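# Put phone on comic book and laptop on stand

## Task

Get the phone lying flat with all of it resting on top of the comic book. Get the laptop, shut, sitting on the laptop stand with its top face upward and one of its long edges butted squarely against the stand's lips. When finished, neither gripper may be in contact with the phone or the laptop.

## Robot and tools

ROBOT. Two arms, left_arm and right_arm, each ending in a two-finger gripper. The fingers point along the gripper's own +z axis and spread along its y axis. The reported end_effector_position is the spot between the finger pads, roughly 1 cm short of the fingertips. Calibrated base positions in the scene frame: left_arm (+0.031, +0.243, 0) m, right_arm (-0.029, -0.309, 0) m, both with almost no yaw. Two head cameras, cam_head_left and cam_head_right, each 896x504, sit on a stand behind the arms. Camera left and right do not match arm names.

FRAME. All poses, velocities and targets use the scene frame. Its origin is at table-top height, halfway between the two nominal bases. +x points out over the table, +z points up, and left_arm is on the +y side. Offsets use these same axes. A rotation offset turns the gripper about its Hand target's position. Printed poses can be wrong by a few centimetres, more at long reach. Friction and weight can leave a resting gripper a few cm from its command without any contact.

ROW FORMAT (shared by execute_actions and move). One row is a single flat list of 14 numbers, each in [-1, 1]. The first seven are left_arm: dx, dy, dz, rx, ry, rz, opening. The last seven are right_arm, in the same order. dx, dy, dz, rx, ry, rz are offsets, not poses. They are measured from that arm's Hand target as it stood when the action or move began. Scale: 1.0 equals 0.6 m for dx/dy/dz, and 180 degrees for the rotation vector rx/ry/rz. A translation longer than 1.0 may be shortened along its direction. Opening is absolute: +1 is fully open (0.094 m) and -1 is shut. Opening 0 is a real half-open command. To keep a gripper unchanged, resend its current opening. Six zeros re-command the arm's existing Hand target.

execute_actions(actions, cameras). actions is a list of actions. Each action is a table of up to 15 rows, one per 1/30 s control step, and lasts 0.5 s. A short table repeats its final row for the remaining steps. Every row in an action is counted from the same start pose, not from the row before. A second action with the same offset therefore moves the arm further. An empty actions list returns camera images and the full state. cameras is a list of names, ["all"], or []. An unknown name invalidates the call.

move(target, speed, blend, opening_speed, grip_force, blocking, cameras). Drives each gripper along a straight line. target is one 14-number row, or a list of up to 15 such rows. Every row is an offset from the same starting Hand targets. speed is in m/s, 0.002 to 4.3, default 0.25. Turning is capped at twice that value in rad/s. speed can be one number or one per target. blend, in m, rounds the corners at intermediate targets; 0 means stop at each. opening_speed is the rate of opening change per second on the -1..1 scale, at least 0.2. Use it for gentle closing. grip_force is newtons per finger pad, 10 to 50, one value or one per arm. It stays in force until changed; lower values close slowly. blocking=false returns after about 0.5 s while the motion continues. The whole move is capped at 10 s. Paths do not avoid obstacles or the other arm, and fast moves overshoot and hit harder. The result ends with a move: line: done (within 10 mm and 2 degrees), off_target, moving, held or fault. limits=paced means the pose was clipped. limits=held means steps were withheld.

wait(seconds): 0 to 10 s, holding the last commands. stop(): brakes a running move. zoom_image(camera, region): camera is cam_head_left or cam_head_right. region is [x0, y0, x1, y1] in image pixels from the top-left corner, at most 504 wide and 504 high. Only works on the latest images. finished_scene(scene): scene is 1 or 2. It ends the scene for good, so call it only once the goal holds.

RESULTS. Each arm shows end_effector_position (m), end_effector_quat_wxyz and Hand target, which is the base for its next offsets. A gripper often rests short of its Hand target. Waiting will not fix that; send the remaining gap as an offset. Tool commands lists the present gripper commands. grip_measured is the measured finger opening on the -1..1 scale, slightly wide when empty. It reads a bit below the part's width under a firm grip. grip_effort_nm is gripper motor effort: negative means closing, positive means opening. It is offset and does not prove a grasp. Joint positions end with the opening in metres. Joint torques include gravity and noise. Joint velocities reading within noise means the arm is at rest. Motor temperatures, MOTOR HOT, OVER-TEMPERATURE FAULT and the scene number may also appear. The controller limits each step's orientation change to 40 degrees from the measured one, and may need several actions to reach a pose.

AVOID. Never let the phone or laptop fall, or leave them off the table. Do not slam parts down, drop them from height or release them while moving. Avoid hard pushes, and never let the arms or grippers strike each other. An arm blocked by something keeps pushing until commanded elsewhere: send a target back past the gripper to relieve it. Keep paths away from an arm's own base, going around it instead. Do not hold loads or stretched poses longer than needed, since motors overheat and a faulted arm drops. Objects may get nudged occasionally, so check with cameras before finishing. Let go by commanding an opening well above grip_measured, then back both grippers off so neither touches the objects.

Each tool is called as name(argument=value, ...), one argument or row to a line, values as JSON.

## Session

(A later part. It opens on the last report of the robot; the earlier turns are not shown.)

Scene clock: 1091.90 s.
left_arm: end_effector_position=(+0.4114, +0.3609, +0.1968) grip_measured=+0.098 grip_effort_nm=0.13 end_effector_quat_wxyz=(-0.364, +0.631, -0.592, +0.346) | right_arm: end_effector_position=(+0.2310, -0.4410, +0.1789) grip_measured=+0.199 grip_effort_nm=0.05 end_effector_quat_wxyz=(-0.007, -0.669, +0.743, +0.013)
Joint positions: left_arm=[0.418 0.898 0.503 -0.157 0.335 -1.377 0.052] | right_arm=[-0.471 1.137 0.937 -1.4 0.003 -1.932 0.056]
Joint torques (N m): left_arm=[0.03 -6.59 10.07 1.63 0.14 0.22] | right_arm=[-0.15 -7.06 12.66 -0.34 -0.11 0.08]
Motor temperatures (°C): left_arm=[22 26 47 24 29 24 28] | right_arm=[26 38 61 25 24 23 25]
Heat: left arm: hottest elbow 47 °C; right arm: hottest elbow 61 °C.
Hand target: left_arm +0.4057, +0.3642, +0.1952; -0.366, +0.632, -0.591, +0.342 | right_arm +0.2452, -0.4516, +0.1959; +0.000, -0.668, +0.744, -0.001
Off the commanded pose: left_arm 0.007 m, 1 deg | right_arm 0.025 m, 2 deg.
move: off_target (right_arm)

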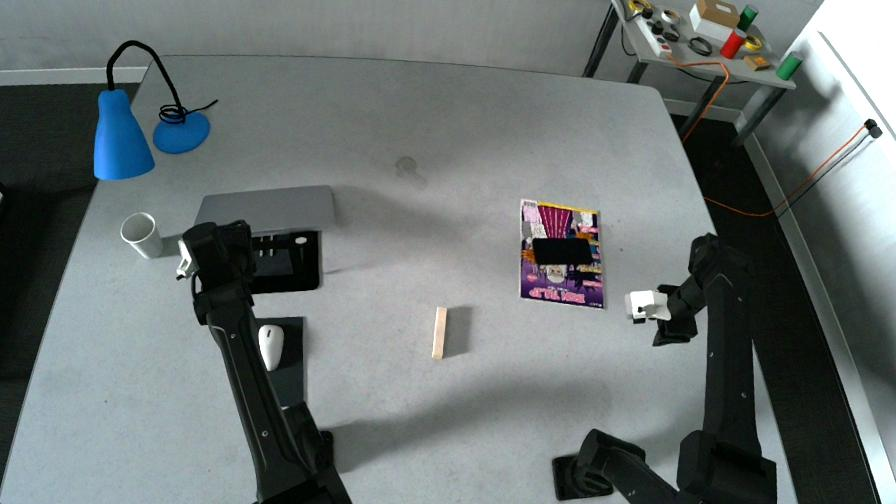

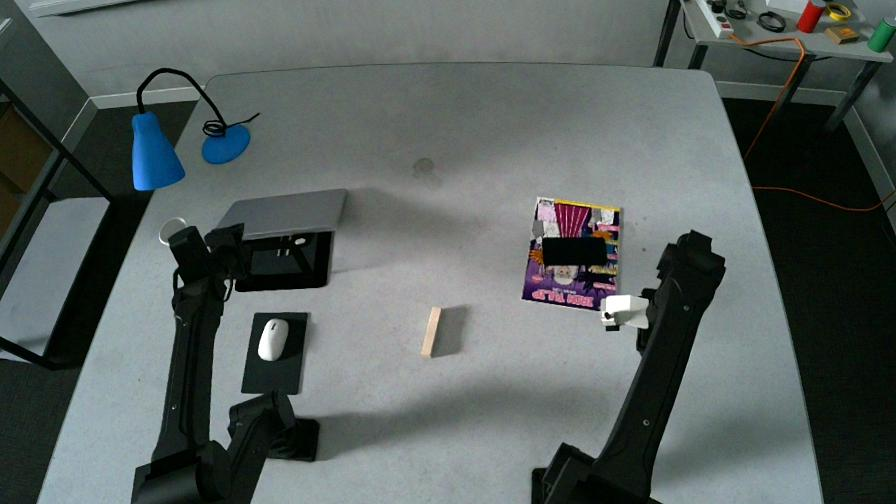

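zoom_image(
  camera="cam_head_left",
  region=[290, 175, 350, 245],
)

zoom_image(
  camera="cam_head_right",
  region=[290, 180, 360, 250],
)

zoom_image(
  camera="cam_head_left",
  region=[185, 185, 255, 255],
)

zoom_image(
  camera="cam_head_right",
  region=[210, 190, 280, 260],
)

Scaled by 7.200.

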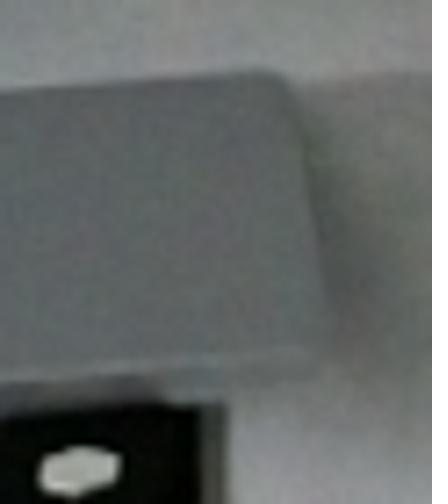

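Scaled by 7.200.

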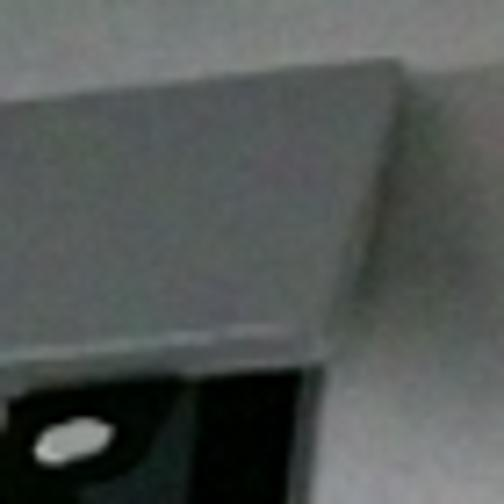

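Scaled by 7.200.

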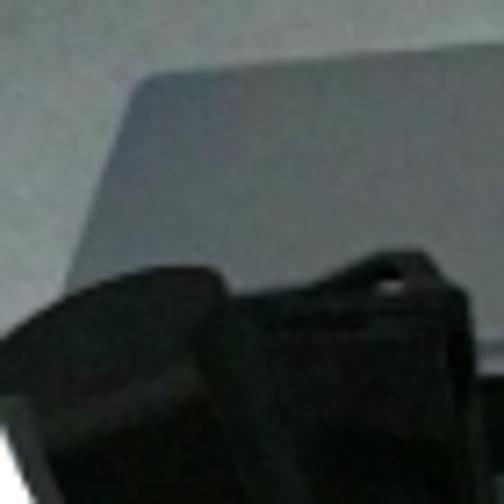

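Scaled by 7.200.

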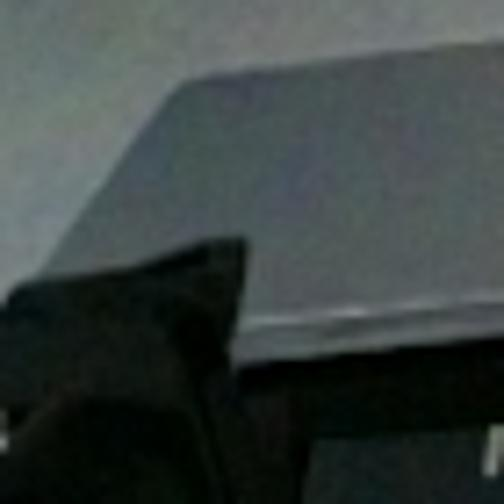

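zoom_image(
  camera="cam_head_left",
  region=[505, 185, 625, 315],
)

zoom_image(
  camera="cam_head_right",
  region=[505, 185, 635, 325],
)

zoom_image(
  camera="cam_head_left",
  region=[240, 270, 340, 330],
)

zoom_image(
  camera="cam_head_right",
  region=[240, 270, 340, 330],
)

zoom_image(
  camera="cam_head_left",
  region=[110, 90, 230, 270],
)

zoom_image(
  camera="cam_head_right",
  region=[150, 100, 270, 280],
)

Scaled by 3.877.

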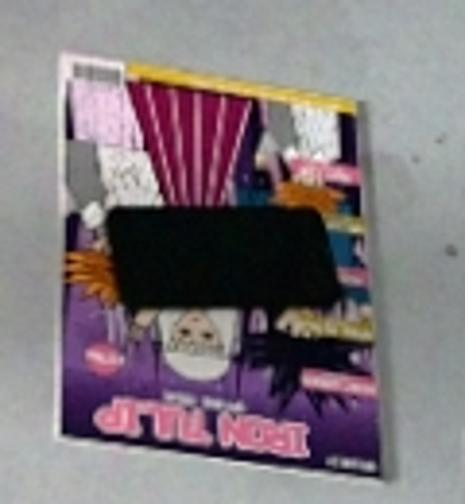

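Scaled by 3.600.

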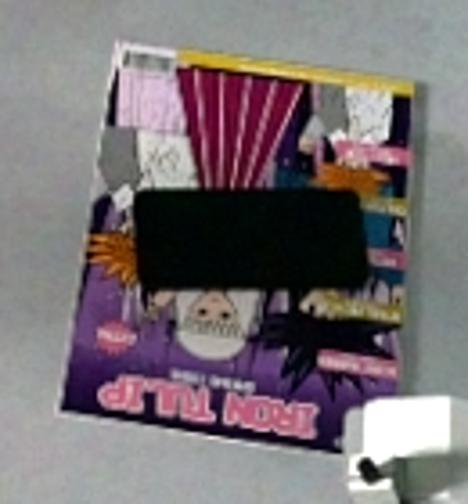

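Scaled by 5.040.

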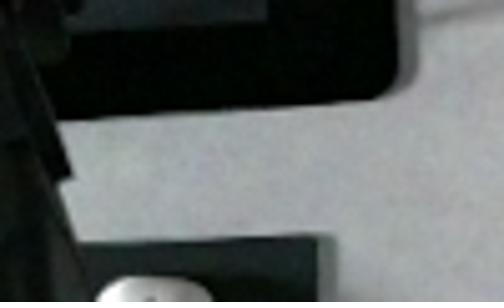

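Scaled by 5.040.

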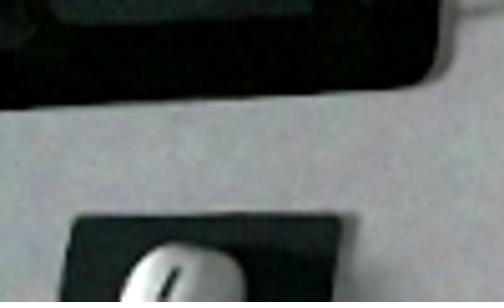

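Scaled by 2.800.

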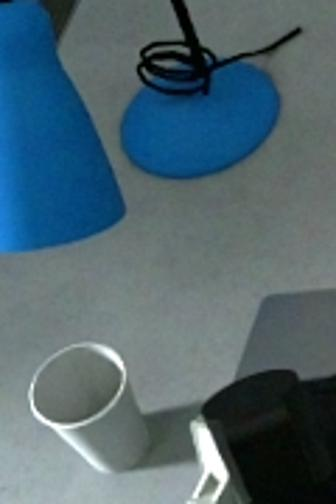

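Scaled by 2.800.

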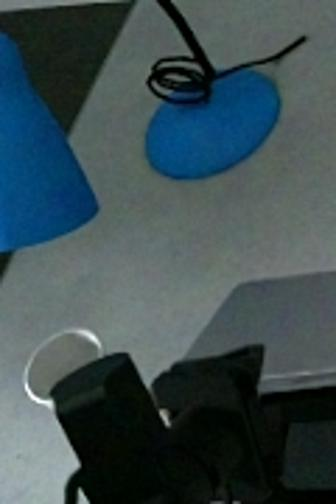

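move(
  target=[-0.15, 0.02, 0.1, 0, 0, 0, 0.1, 0, 0, 0, 0, 0, 0, 0.2],
  speed=0.2,
  cameras=["cam_head_left", "cam_head_right"],
)

zoom_image(
  camera="cam_head_left",
  region=[180, 170, 350, 310],
)

zoom_image(
  camera="cam_head_right",
  region=[200, 170, 370, 310],
)

Scene clock: 1212.77 s.
left_arm: end_effector_position=(+0.3126, +0.3678, +0.2266) grip_measured=+0.098 grip_effort_nm=0.13 end_effector_quat_wxyz=(-0.342, +0.644, -0.593, +0.343) | right_arm: end_effector_position=(+0.2310, -0.4410, +0.1789) grip_measured=+0.199 grip_effort_nm=0.05 end_effector_quat_wxyz=(-0.007, -0.669, +0.743, +0.013)
Joint positions: left_arm=[0.699 0.577 0.503 -0.608 0.568 -1.202 0.052] | right_arm=[-0.471 1.137 0.937 -1.4 0.003 -1.932 0.056]
Joint torques (N m): left_arm=[-0.38 -2.49 16.05 1.14 0.25 0.16] | right_arm=[-0.21 -7.12 12.67 -0.34 -0.11 0.08]
Motor temperatures (°C): left_arm=[22 26 45 24 28 24 28] | right_arm=[26 38 62 25 24 23 25]
Heat: left arm: hottest elbow 45 °C; right arm: hottest elbow 62 °C.
Hand target: left_arm +0.3157, +0.3761, +0.2553; -0.367, +0.632, -0.591, +0.342 | right_arm +0.2452, -0.4516, +0.1959; +0.000, -0.668, +0.744, -0.001
Off the commanded pose: left_arm 0.030 m, 3 deg | right_arm 0.025 m, 2 deg.
move: off_target (left_arm, right_arm)

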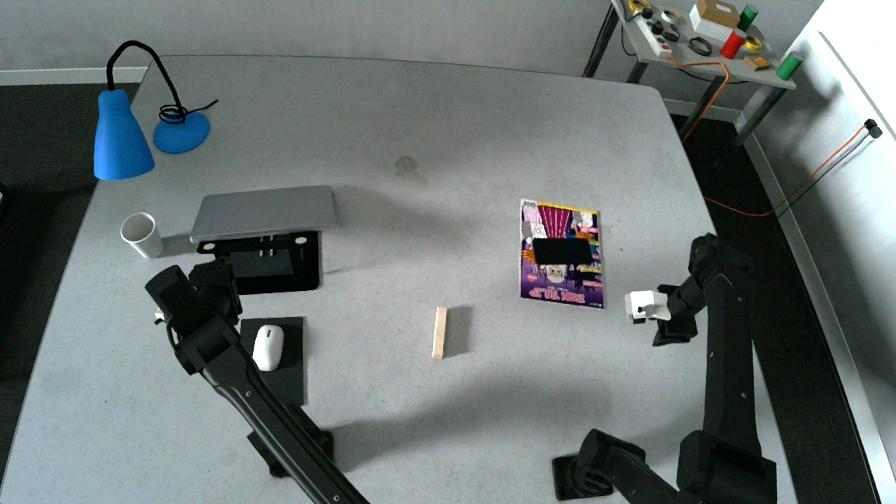

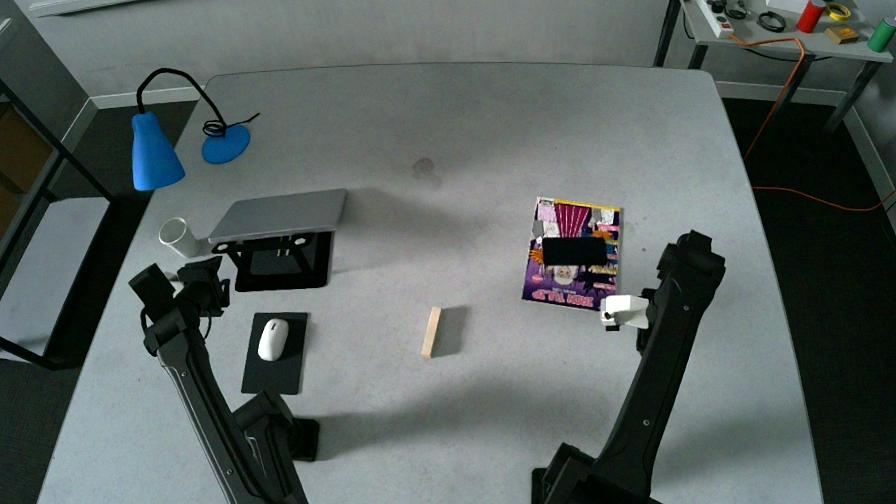

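Scaled by 2.965.

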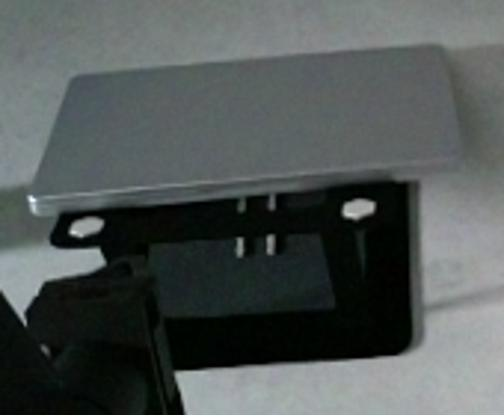

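Scaled by 2.965.

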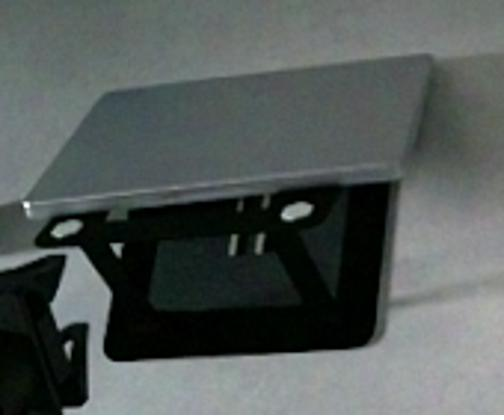

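zoom_image(
  camera="cam_head_left",
  region=[610, 230, 750, 350],
)

zoom_image(
  camera="cam_head_left",
  region=[130, 240, 270, 360],
)

zoom_image(
  camera="cam_head_right",
  region=[120, 240, 260, 360],
)

Scaled by 3.600.

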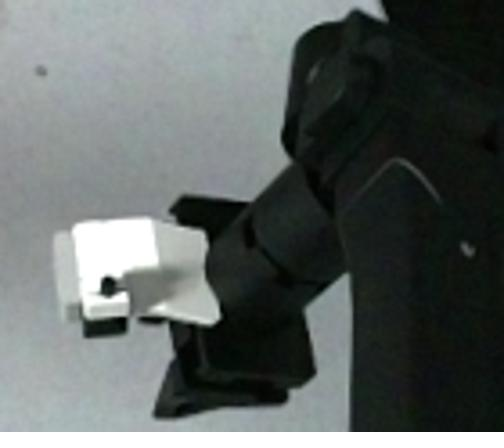

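Scaled by 3.600.

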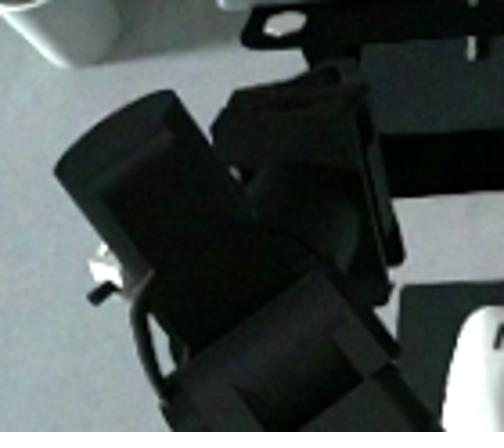

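Scaled by 3.600.

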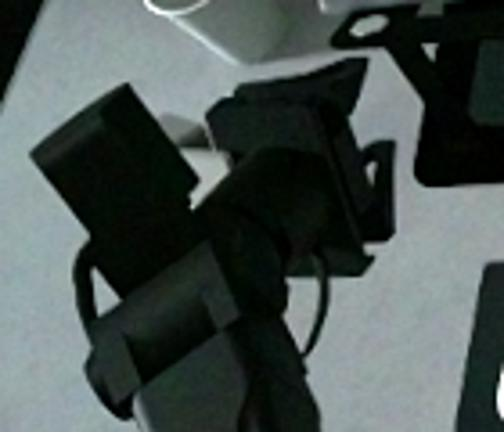

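move(
  target=[
    [0.1405, -0.4935, 0.1412, -0.0227, 0.3325, 0, -1, 0, 0, 0, 0, 0, 0, 0.2],
    [0.32, -0.4935, 0.1, -0.0227, 0.3325, 0, -1, 0, 0, 0, 0, 0, 0, 0.2],
  ],
  speed=0.25,
  blend=[0.03, 0],
  cameras=["cam_head_left", "cam_head_right"],
)

zoom_image(
  camera="cam_head_left",
  region=[180, 150, 430, 310],
)

zoom_image(
  camera="cam_head_right",
  region=[190, 150, 440, 310],
)

Scene clock: 1274.53 s.
left_arm: end_effector_position=(+0.4948, +0.0813, +0.2864) grip_measured=-0.981 grip_effort_nm=-1.01 end_effector_quat_wxyz=(+0.002, +0.731, -0.682, -0.010) | right_arm: end_effector_position=(+0.2310, -0.4410, +0.1789) grip_measured=+0.199 grip_effort_nm=0.05 end_effector_quat_wxyz=(-0.007, -0.669, +0.743, +0.013)
Joint positions: left_arm=[-0.364 1.64 1.72 -1.672 -0.004 -1.976 0.001] | right_arm=[-0.471 1.137 0.937 -1.4 0.003 -1.932 0.056]
Joint torques (N m): left_arm=[-1.08 -17.2 16.25 -0.2 0.03 0.11] | right_arm=[-0.26 -7.24 12.67 -0.35 -0.11 0.09]
Motor temperatures (°C): left_arm=[22 25 50 24 28 24 27] | right_arm=[26 38 62 25 24 23 25]
Heat: left arm: hottest elbow 50 °C; right arm: hottest elbow 62 °C.
Hand target: left_arm +0.5076, +0.0801, +0.3152; -0.001, +0.730, -0.683, +0.001 | right_arm +0.2452, -0.4516, +0.1959; +0.000, -0.668, +0.744, -0.001
Off the commanded pose: left_arm 0.032 m, 1 deg | right_arm 0.025 m, 2 deg.
joint sent to its limit (left arm) — joint 4 (wrist pitch), lower limit. The joint targets still meet the commanded pose.
move: off_target (left_arm, right_arm)

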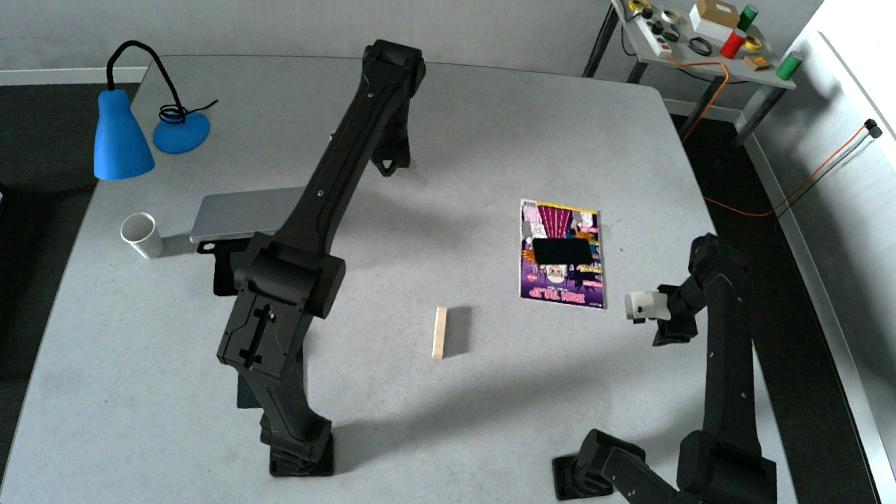

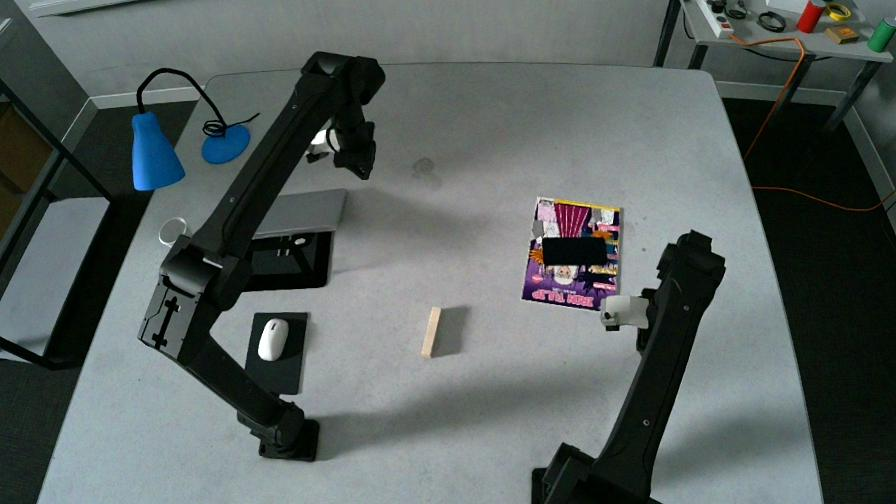

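Scaled by 2.016.

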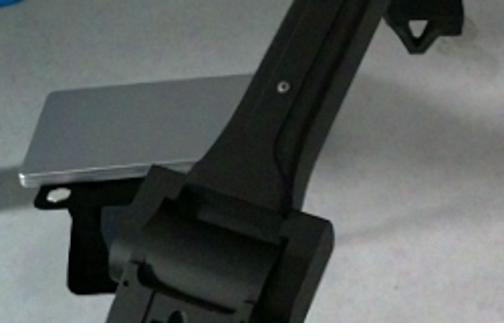

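Scaled by 2.016.

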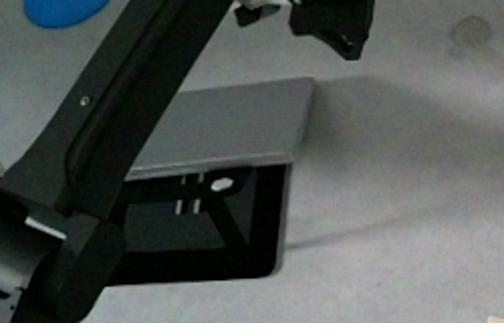

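move(
  target=[0.0373, 0, -0.35, 0, 0, 0, -1, 0, 0, 0, 0, 0, 0, 0.2],
  speed=0.2,
  cameras=["cam_head_left", "cam_head_right"],
)

zoom_image(
  camera="cam_head_left",
  region=[180, 150, 430, 310],
)

zoom_image(
  camera="cam_head_right",
  region=[190, 150, 440, 310],
)

Scene clock: 1286.90 s.
left_arm: end_effector_position=(+0.5264, +0.0741, +0.1060) grip_measured=-0.981 grip_effort_nm=-1.01 end_effector_quat_wxyz=(-0.001, +0.729, -0.684, -0.004) | right_arm: end_effector_position=(+0.2310, -0.4410, +0.1789) grip_measured=+0.199 grip_effort_nm=0.05 end_effector_quat_wxyz=(-0.007, -0.669, +0.743, +0.013)
Joint positions: left_arm=[-0.357 1.78 1.425 -1.222 -0.004 -1.962 0.001] | right_arm=[-0.471 1.137 0.937 -1.4 0.003 -1.932 0.056]
Joint torques (N m): left_arm=[-0.15 -18.2 9.14 0.53 0.01 0.1] | right_arm=[-0.21 -7.18 12.64 -0.32 -0.11 0.08]
Motor temperatures (°C): left_arm=[22 27 50 24 27 24 28] | right_arm=[26 38 62 25 24 23 25]
Heat: left arm: hottest elbow 50 °C; right arm: hottest elbow 62 °C.
Hand target: left_arm +0.5300, +0.0801, +0.1051; -0.001, +0.730, -0.683, +0.001 | right_arm +0.2452, -0.4516, +0.1959; +0.000, -0.668, +0.744, -0.001
Off the commanded pose: left_arm 0.007 m, 1 deg | right_arm 0.025 m, 2 deg.
move: off_target (right_arm)

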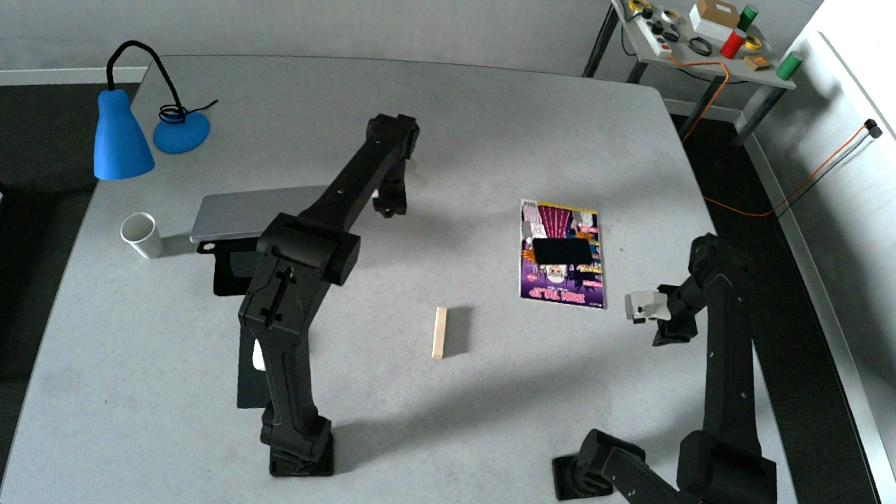

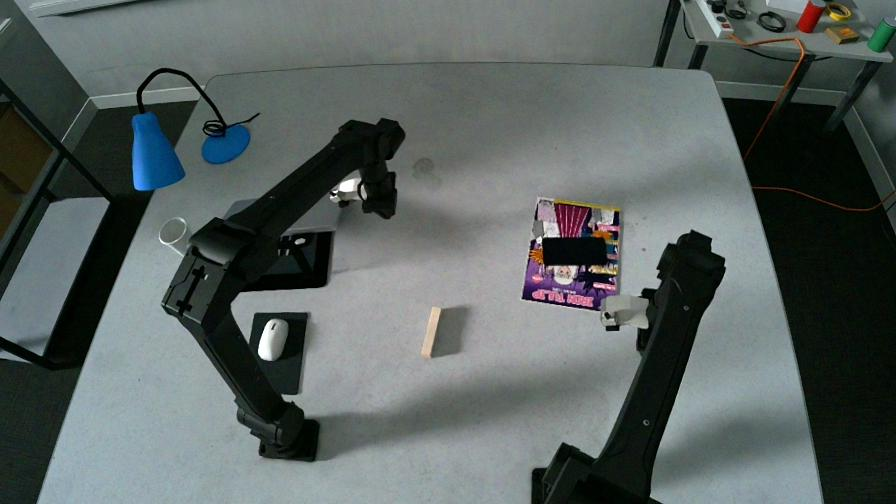

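Scaled by 2.016.

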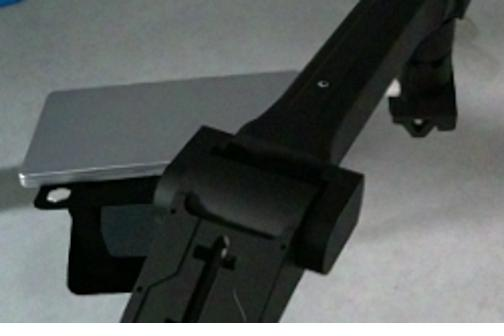

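Scaled by 2.016.

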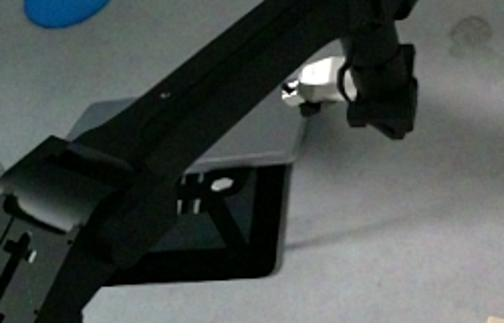

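move(
  target=[
    [0, 0, -0.045, 0, 0, 0, -1, 0, 0, 0, 0, 0, 0, 0.2],
    [0.01, 0.15, -0.045, 0, 0, 0, -1, 0, 0, 0, 0, 0, 0, 0.2],
  ],
  speed=0.15,
  blend=[0.02, 0],
  cameras=["cam_head_left", "cam_head_right"],
)

zoom_image(
  camera="cam_head_left",
  region=[180, 150, 430, 310],
)

zoom_image(
  camera="cam_head_right",
  region=[190, 150, 440, 310],
)

Scene clock: 1300.63 s.
left_arm: end_effector_position=(+0.5359, +0.1661, +0.0754) grip_measured=-0.981 grip_effort_nm=-1.01 end_effector_quat_wxyz=(+0.003, +0.731, -0.682, -0.004) | right_arm: end_effector_position=(+0.2310, -0.4410, +0.1789) grip_measured=+0.199 grip_effort_nm=0.05 end_effector_quat_wxyz=(-0.007, -0.669, +0.743, +0.013)
Joint positions: left_arm=[-0.179 1.783 1.342 -1.14 -0.001 -1.791 0.001] | right_arm=[-0.471 1.137 0.937 -1.4 0.003 -1.932 0.056]
Joint torques (N m): left_arm=[-0.44 -18.73 8.14 0.47 -0.12 0.12] | right_arm=[-0.26 -7.18 12.66 -0.34 -0.11 0.07]
Motor temperatures (°C): left_arm=[22 28 50 24 27 24 28] | right_arm=[26 37 62 25 24 23 25]
Heat: left arm: hottest elbow 50 °C; right arm: hottest elbow 62 °C.
Hand target: left_arm +0.5362, +0.1700, +0.0782; -0.001, +0.730, -0.683, +0.001 | right_arm +0.2452, -0.4516, +0.1959; +0.000, -0.668, +0.744, -0.001
Off the commanded pose: left_arm 0.005 m, 1 deg | right_arm 0.025 m, 2 deg.
move: off_target (right_arm); blend cut to 0.0135 m at target 1

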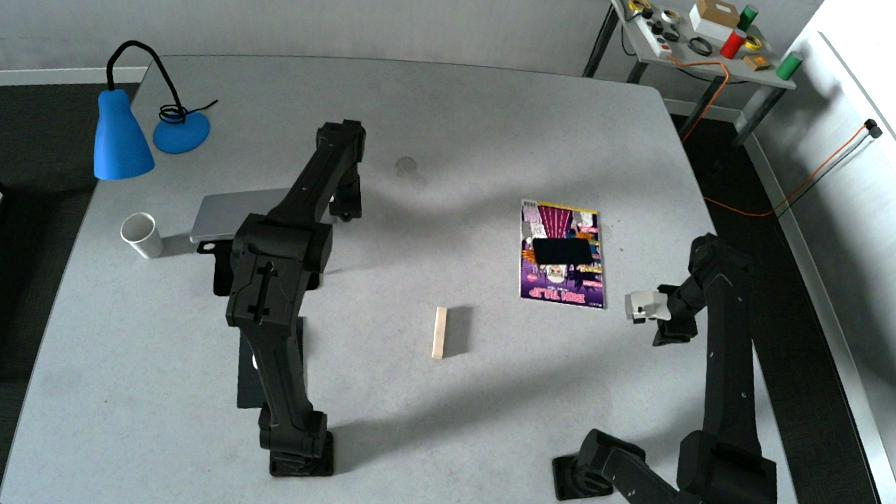

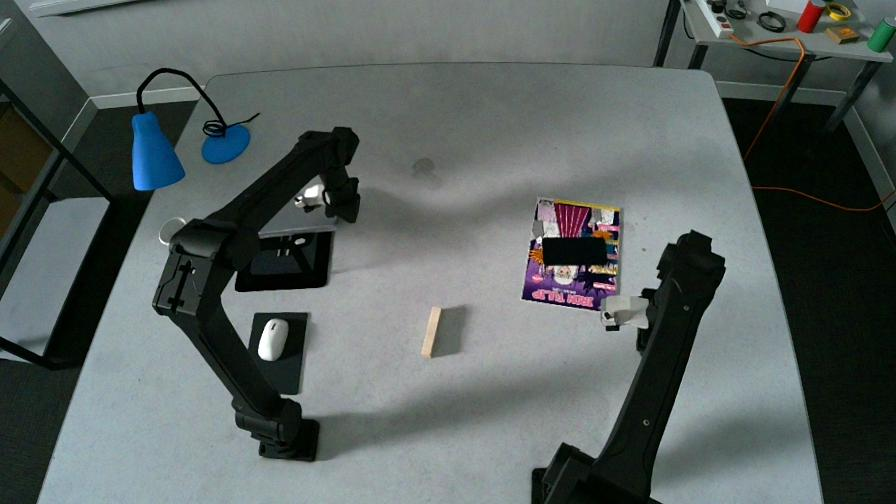

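Scaled by 2.016.

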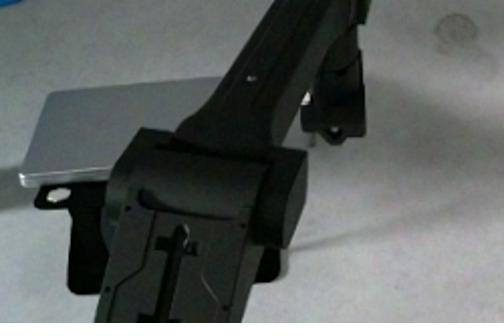

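Scaled by 2.016.

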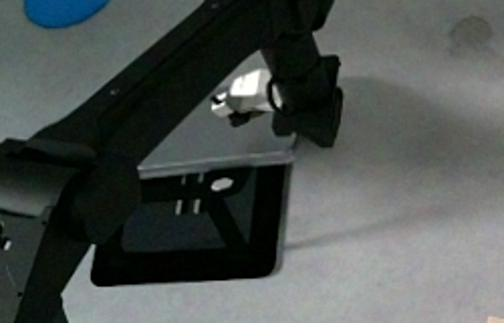

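move(
  target=[0, 0.0417, 0, 0, 0, 0, -1, 0, 0, 0, 0, 0, 0, 0.2],
  speed=0.06,
  cameras=["cam_head_left", "cam_head_right"],
)

zoom_image(
  camera="cam_head_left",
  region=[180, 170, 380, 290],
)

zoom_image(
  camera="cam_head_right",
  region=[190, 170, 390, 290],
)

Scene clock: 1312.83 s.
left_arm: end_effector_position=(+0.5383, +0.1693, +0.0757) grip_measured=-0.981 grip_effort_nm=-1.01 end_effector_quat_wxyz=(+0.005, +0.720, -0.694, +0.002) | right_arm: end_effector_position=(+0.2310, -0.4410, +0.1789) grip_measured=+0.199 grip_effort_nm=0.05 end_effector_quat_wxyz=(-0.007, -0.669, +0.743, +0.013)
Joint positions: left_arm=[-0.168 1.783 1.342 -1.133 0.01 -1.748 0.001] | right_arm=[-0.471 1.137 0.937 -1.4 0.003 -1.932 0.056]
Joint torques (N m): left_arm=[2.55 -19.14 7.43 0.5 -0.54 0.13] | right_arm=[-0.21 -7.12 12.66 -0.34 -0.11 0.08]
Motor temperatures (°C): left_arm=[22 28 49 24 27 24 29] | right_arm=[26 37 62 25 24 23 25]
Heat: left arm: hottest elbow 49 °C; right arm: hottest elbow 62 °C.
Hand target: left_arm +0.5361, +0.1949, +0.0782; -0.001, +0.730, -0.683, +0.001 | right_arm +0.2452, -0.4516, +0.1959; +0.000, -0.668, +0.744, -0.001
Off the commanded pose: left_arm 0.026 m, 2 deg | right_arm 0.025 m, 2 deg.
move: off_target (left_arm, right_arm)

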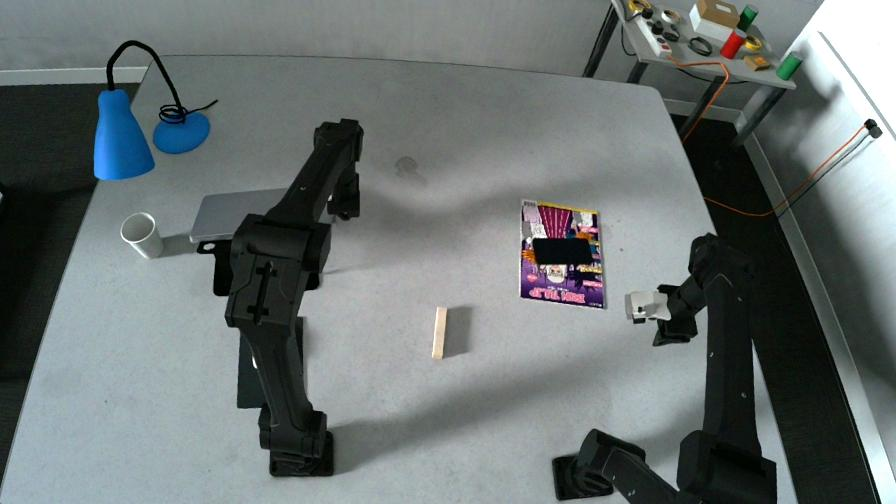

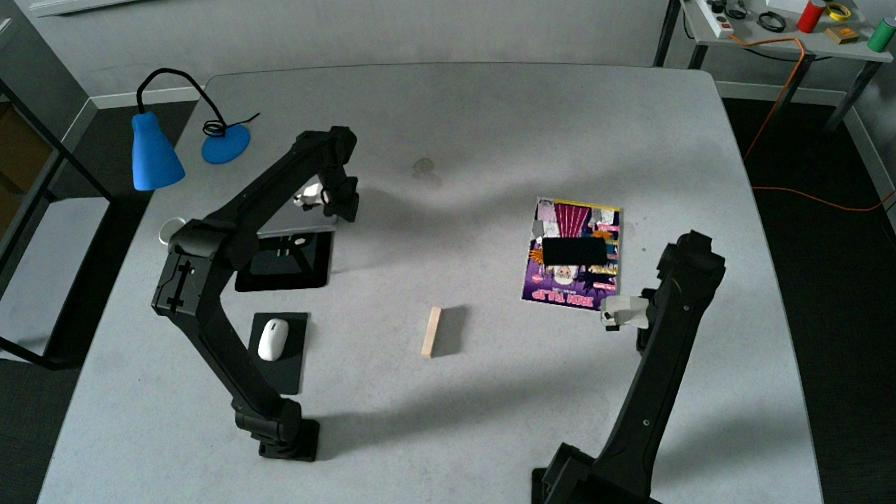

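Scaled by 2.520.

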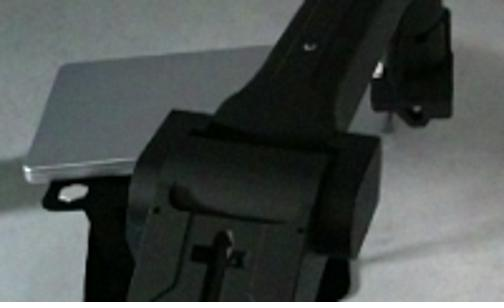

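Scaled by 2.520.

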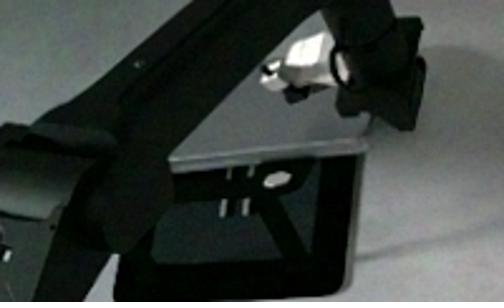

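move(
  target=[0, 0.025, 0, 0, 0, 0, -1, 0, 0, 0, 0, 0, 0, 0.2],
  speed=0.05,
  cameras=["cam_head_left", "cam_head_right"],
)

zoom_image(
  camera="cam_head_left",
  region=[180, 170, 380, 290],
)

zoom_image(
  camera="cam_head_right",
  region=[190, 170, 390, 290],
)

Scene clock: 1327.47 s.
left_arm: end_effector_position=(+0.5409, +0.1806, +0.0795) grip_measured=-0.981 grip_effort_nm=-1.00 end_effector_quat_wxyz=(+0.004, +0.718, -0.695, +0.008) | right_arm: end_effector_position=(+0.2310, -0.4410, +0.1789) grip_measured=+0.199 grip_effort_nm=0.05 end_effector_quat_wxyz=(-0.007, -0.669, +0.743, +0.013)
Joint positions: left_arm=[-0.144 1.775 1.342 -1.13 0.015 -1.719 0.001] | right_arm=[-0.471 1.137 0.937 -1.4 0.003 -1.932 0.056]
Joint torques (N m): left_arm=[1.96 -18.2 7.17 0.5 -0.71 0.14] | right_arm=[-0.21 -7.18 12.67 -0.31 -0.11 0.08]
Motor temperatures (°C): left_arm=[22 27 47 24 27 24 29] | right_arm=[26 37 62 25 24 23 25]
Heat: left arm: hottest elbow 47 °C; right arm: hottest elbow 62 °C.
Hand target: left_arm +0.5362, +0.2099, +0.0781; -0.001, +0.730, -0.683, +0.001 | right_arm +0.2452, -0.4516, +0.1959; +0.000, -0.668, +0.744, -0.001
Off the commanded pose: left_arm 0.030 m, 2 deg | right_arm 0.025 m, 2 deg.
move: off_target (left_arm, right_arm)

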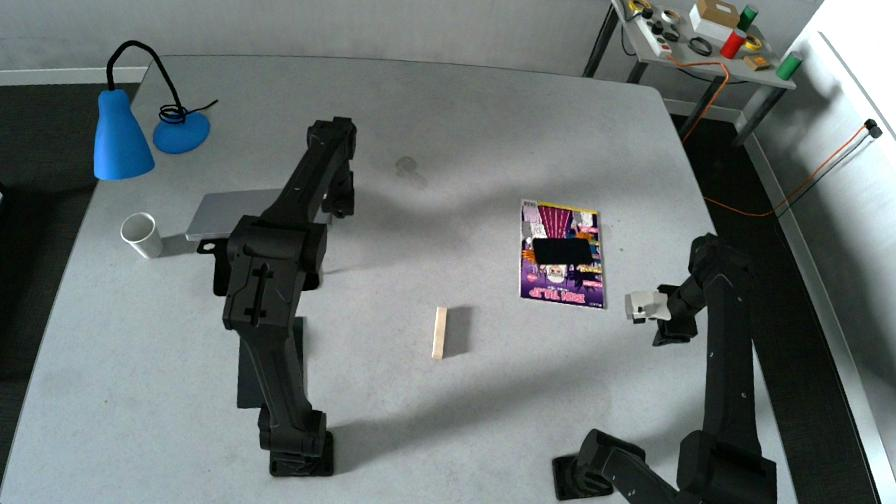

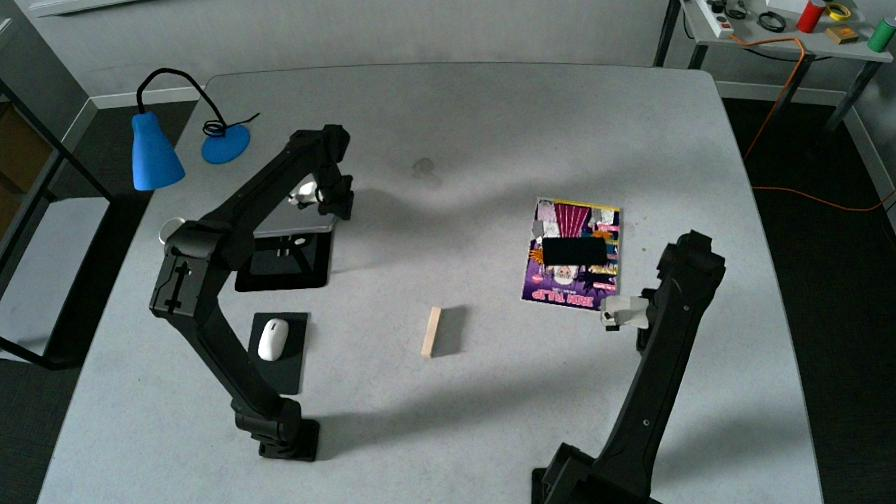

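Scaled by 2.520.

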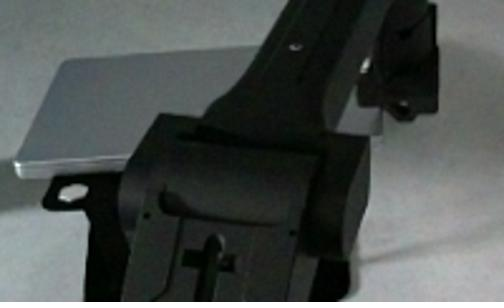

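Scaled by 2.520.

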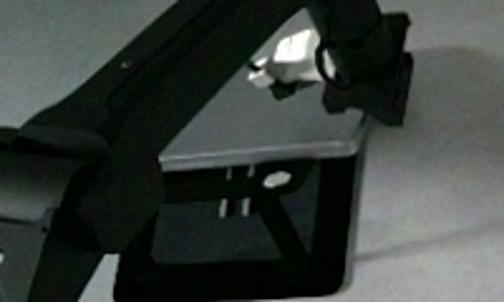

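move(
  target=[0, 0.02, 0, 0, 0, 0, -1, 0, 0, 0, 0, 0, 0, 0.2],
  speed=0.05,
  cameras=["cam_head_left", "cam_head_right"],
)

zoom_image(
  camera="cam_head_left",
  region=[180, 170, 380, 290],
)

zoom_image(
  camera="cam_head_right",
  region=[190, 170, 390, 290],
)

Scene clock: 1333.23 s.
left_arm: end_effector_position=(+0.5394, +0.1834, +0.0802) grip_measured=-0.981 grip_effort_nm=-1.00 end_effector_quat_wxyz=(+0.006, +0.714, -0.700, +0.010) | right_arm: end_effector_position=(+0.2310, -0.4410, +0.1789) grip_measured=+0.199 grip_effort_nm=0.05 end_effector_quat_wxyz=(-0.007, -0.669, +0.743, +0.013)
Joint positions: left_arm=[-0.136 1.77 1.337 -1.13 0.023 -1.698 0.001] | right_arm=[-0.471 1.137 0.937 -1.4 0.003 -1.932 0.056]
Joint torques (N m): left_arm=[3.25 -18.37 7.02 0.51 -0.95 0.15] | right_arm=[-0.26 -7.18 12.63 -0.32 -0.11 0.08]
Motor temperatures (°C): left_arm=[22 28 47 24 28 24 29] | right_arm=[26 37 62 25 24 23 25]
Heat: left arm: hottest elbow 47 °C; right arm: hottest elbow 62 °C.
Hand target: left_arm +0.5361, +0.2221, +0.0781; -0.001, +0.730, -0.683, +0.001 | right_arm +0.2452, -0.4516, +0.1959; +0.000, -0.668, +0.744, -0.001
Off the commanded pose: left_arm 0.039 m, 3 deg | right_arm 0.025 m, 2 deg.
move: off_target (left_arm, right_arm)

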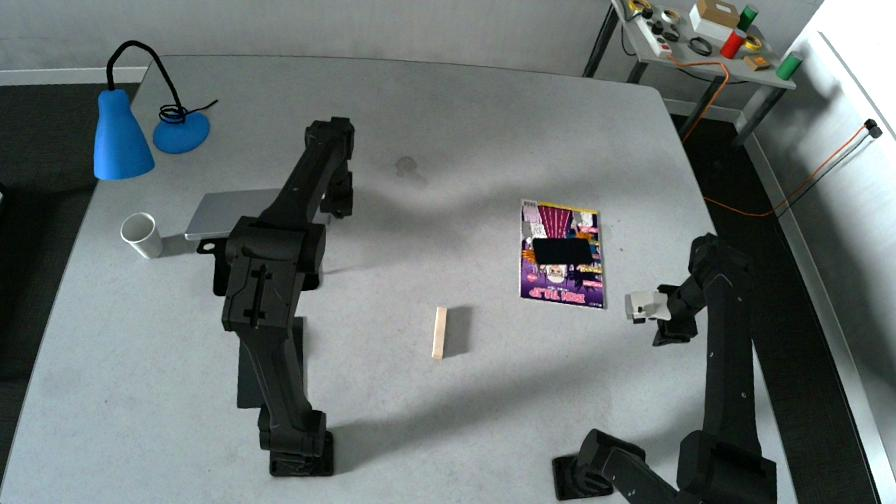

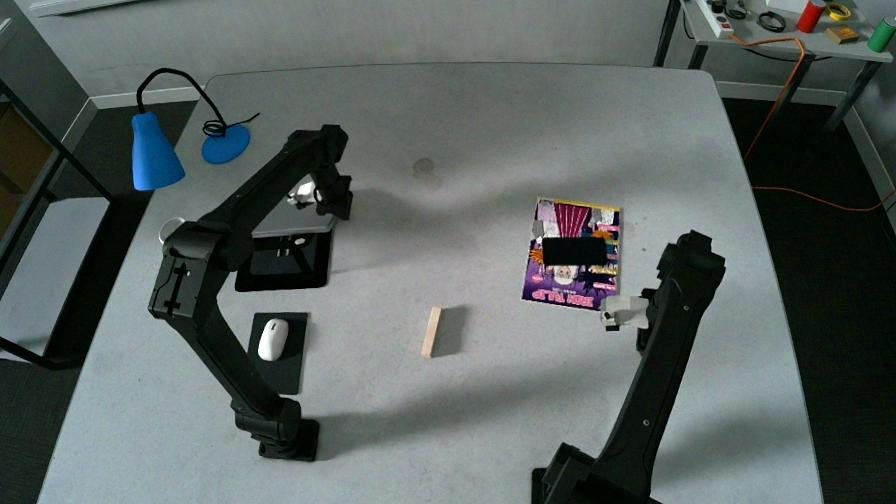

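Scaled by 2.520.

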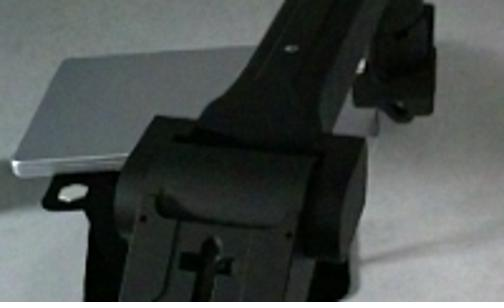

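Scaled by 2.520.

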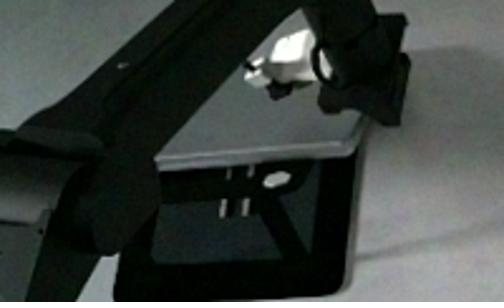

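move(
  target=[0, 0.02, 0, 0, 0, 0, -1, 0, 0, 0, 0, 0, 0, 0.2],
  speed=0.05,
  cameras=["cam_head_left", "cam_head_right"],
)

zoom_image(
  camera="cam_head_left",
  region=[180, 170, 380, 290],
)

zoom_image(
  camera="cam_head_right",
  region=[190, 170, 390, 290],
)

Scene clock: 1337.00 s.
left_arm: end_effector_position=(+0.5407, +0.1855, +0.0816) grip_measured=-0.981 grip_effort_nm=-1.01 end_effector_quat_wxyz=(+0.007, +0.708, -0.706, +0.015) | right_arm: end_effector_position=(+0.2310, -0.4410, +0.1789) grip_measured=+0.199 grip_effort_nm=0.05 end_effector_quat_wxyz=(-0.007, -0.669, +0.743, +0.013)
Joint positions: left_arm=[-0.129 1.767 1.337 -1.126 0.031 -1.675 0.001] | right_arm=[-0.471 1.137 0.937 -1.4 0.003 -1.932 0.056]
Joint torques (N m): left_arm=[4.72 -18.02 6.95 0.28 -1.31 0.17] | right_arm=[-0.26 -7.12 12.66 -0.32 -0.11 0.08]
Motor temperatures (°C): left_arm=[22 28 47 24 28 24 29] | right_arm=[26 37 62 25 24 23 25]
Heat: left arm: hottest elbow 47 °C; right arm: hottest elbow 62 °C.
Hand target: left_arm +0.5361, +0.2340, +0.0781; -0.001, +0.730, -0.683, +0.001 | right_arm +0.2452, -0.4516, +0.1959; +0.000, -0.668, +0.744, -0.001
Off the commanded pose: left_arm 0.049 m, 4 deg | right_arm 0.025 m, 2 deg.
move: off_target (left_arm, right_arm)

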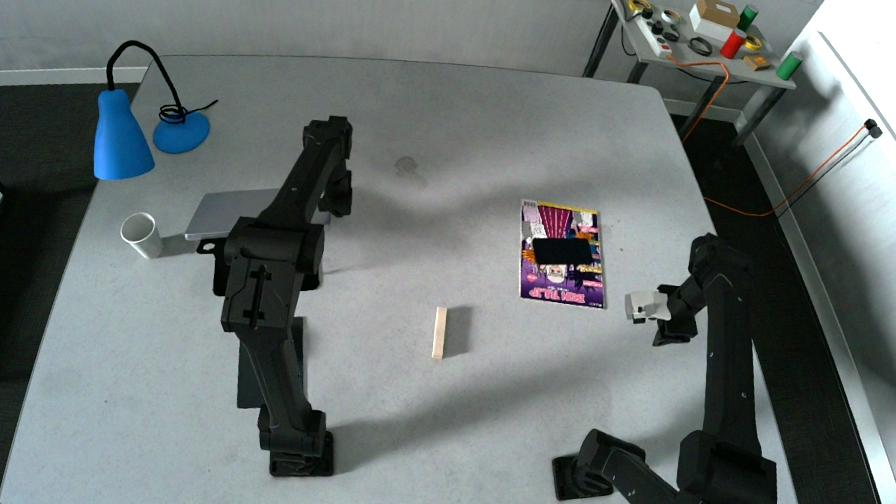

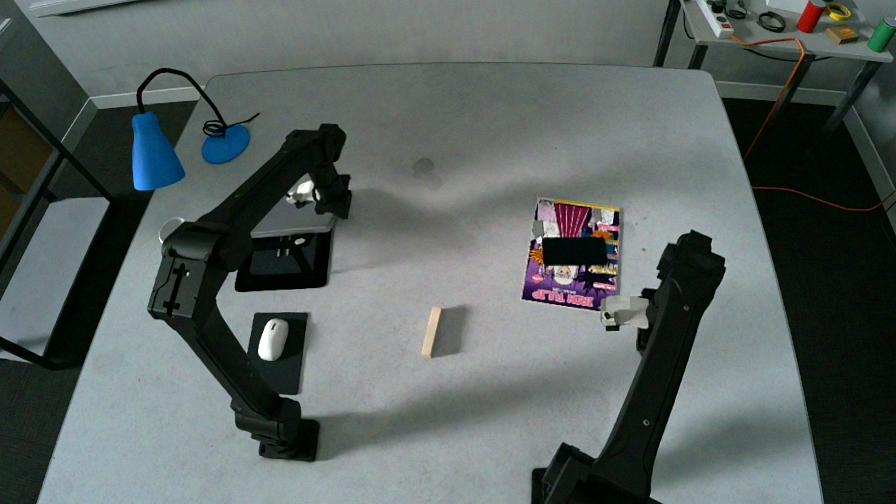

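Scaled by 2.520.

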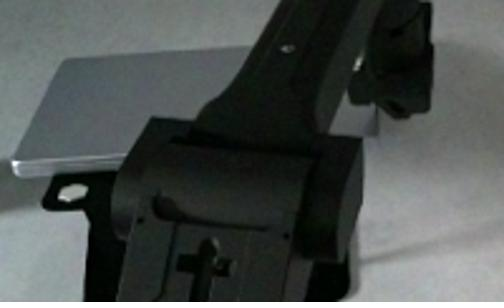

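Scaled by 2.520.

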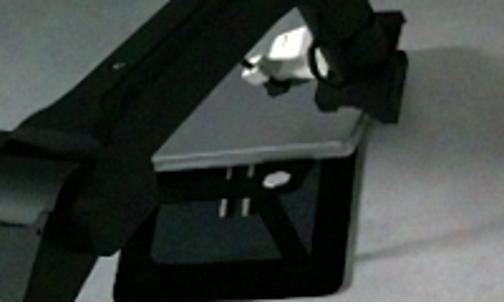

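zoom_image(
  camera="cam_head_left",
  region=[180, 185, 290, 260],
)

zoom_image(
  camera="cam_head_right",
  region=[250, 190, 360, 265],
)

Scaled by 4.582.

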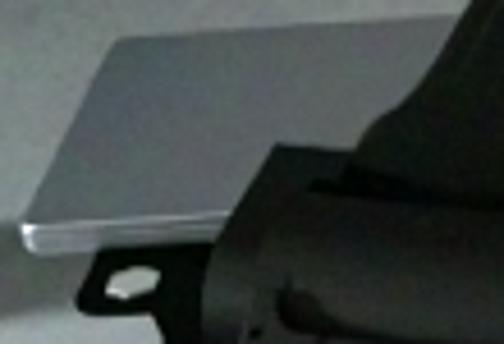

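Scaled by 4.582.

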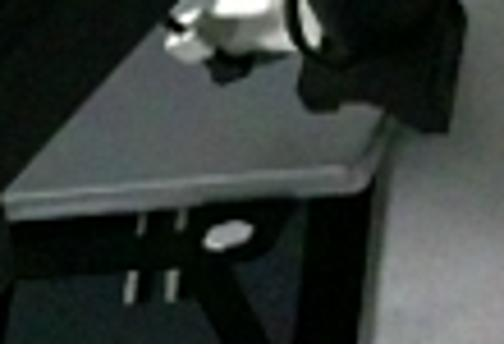

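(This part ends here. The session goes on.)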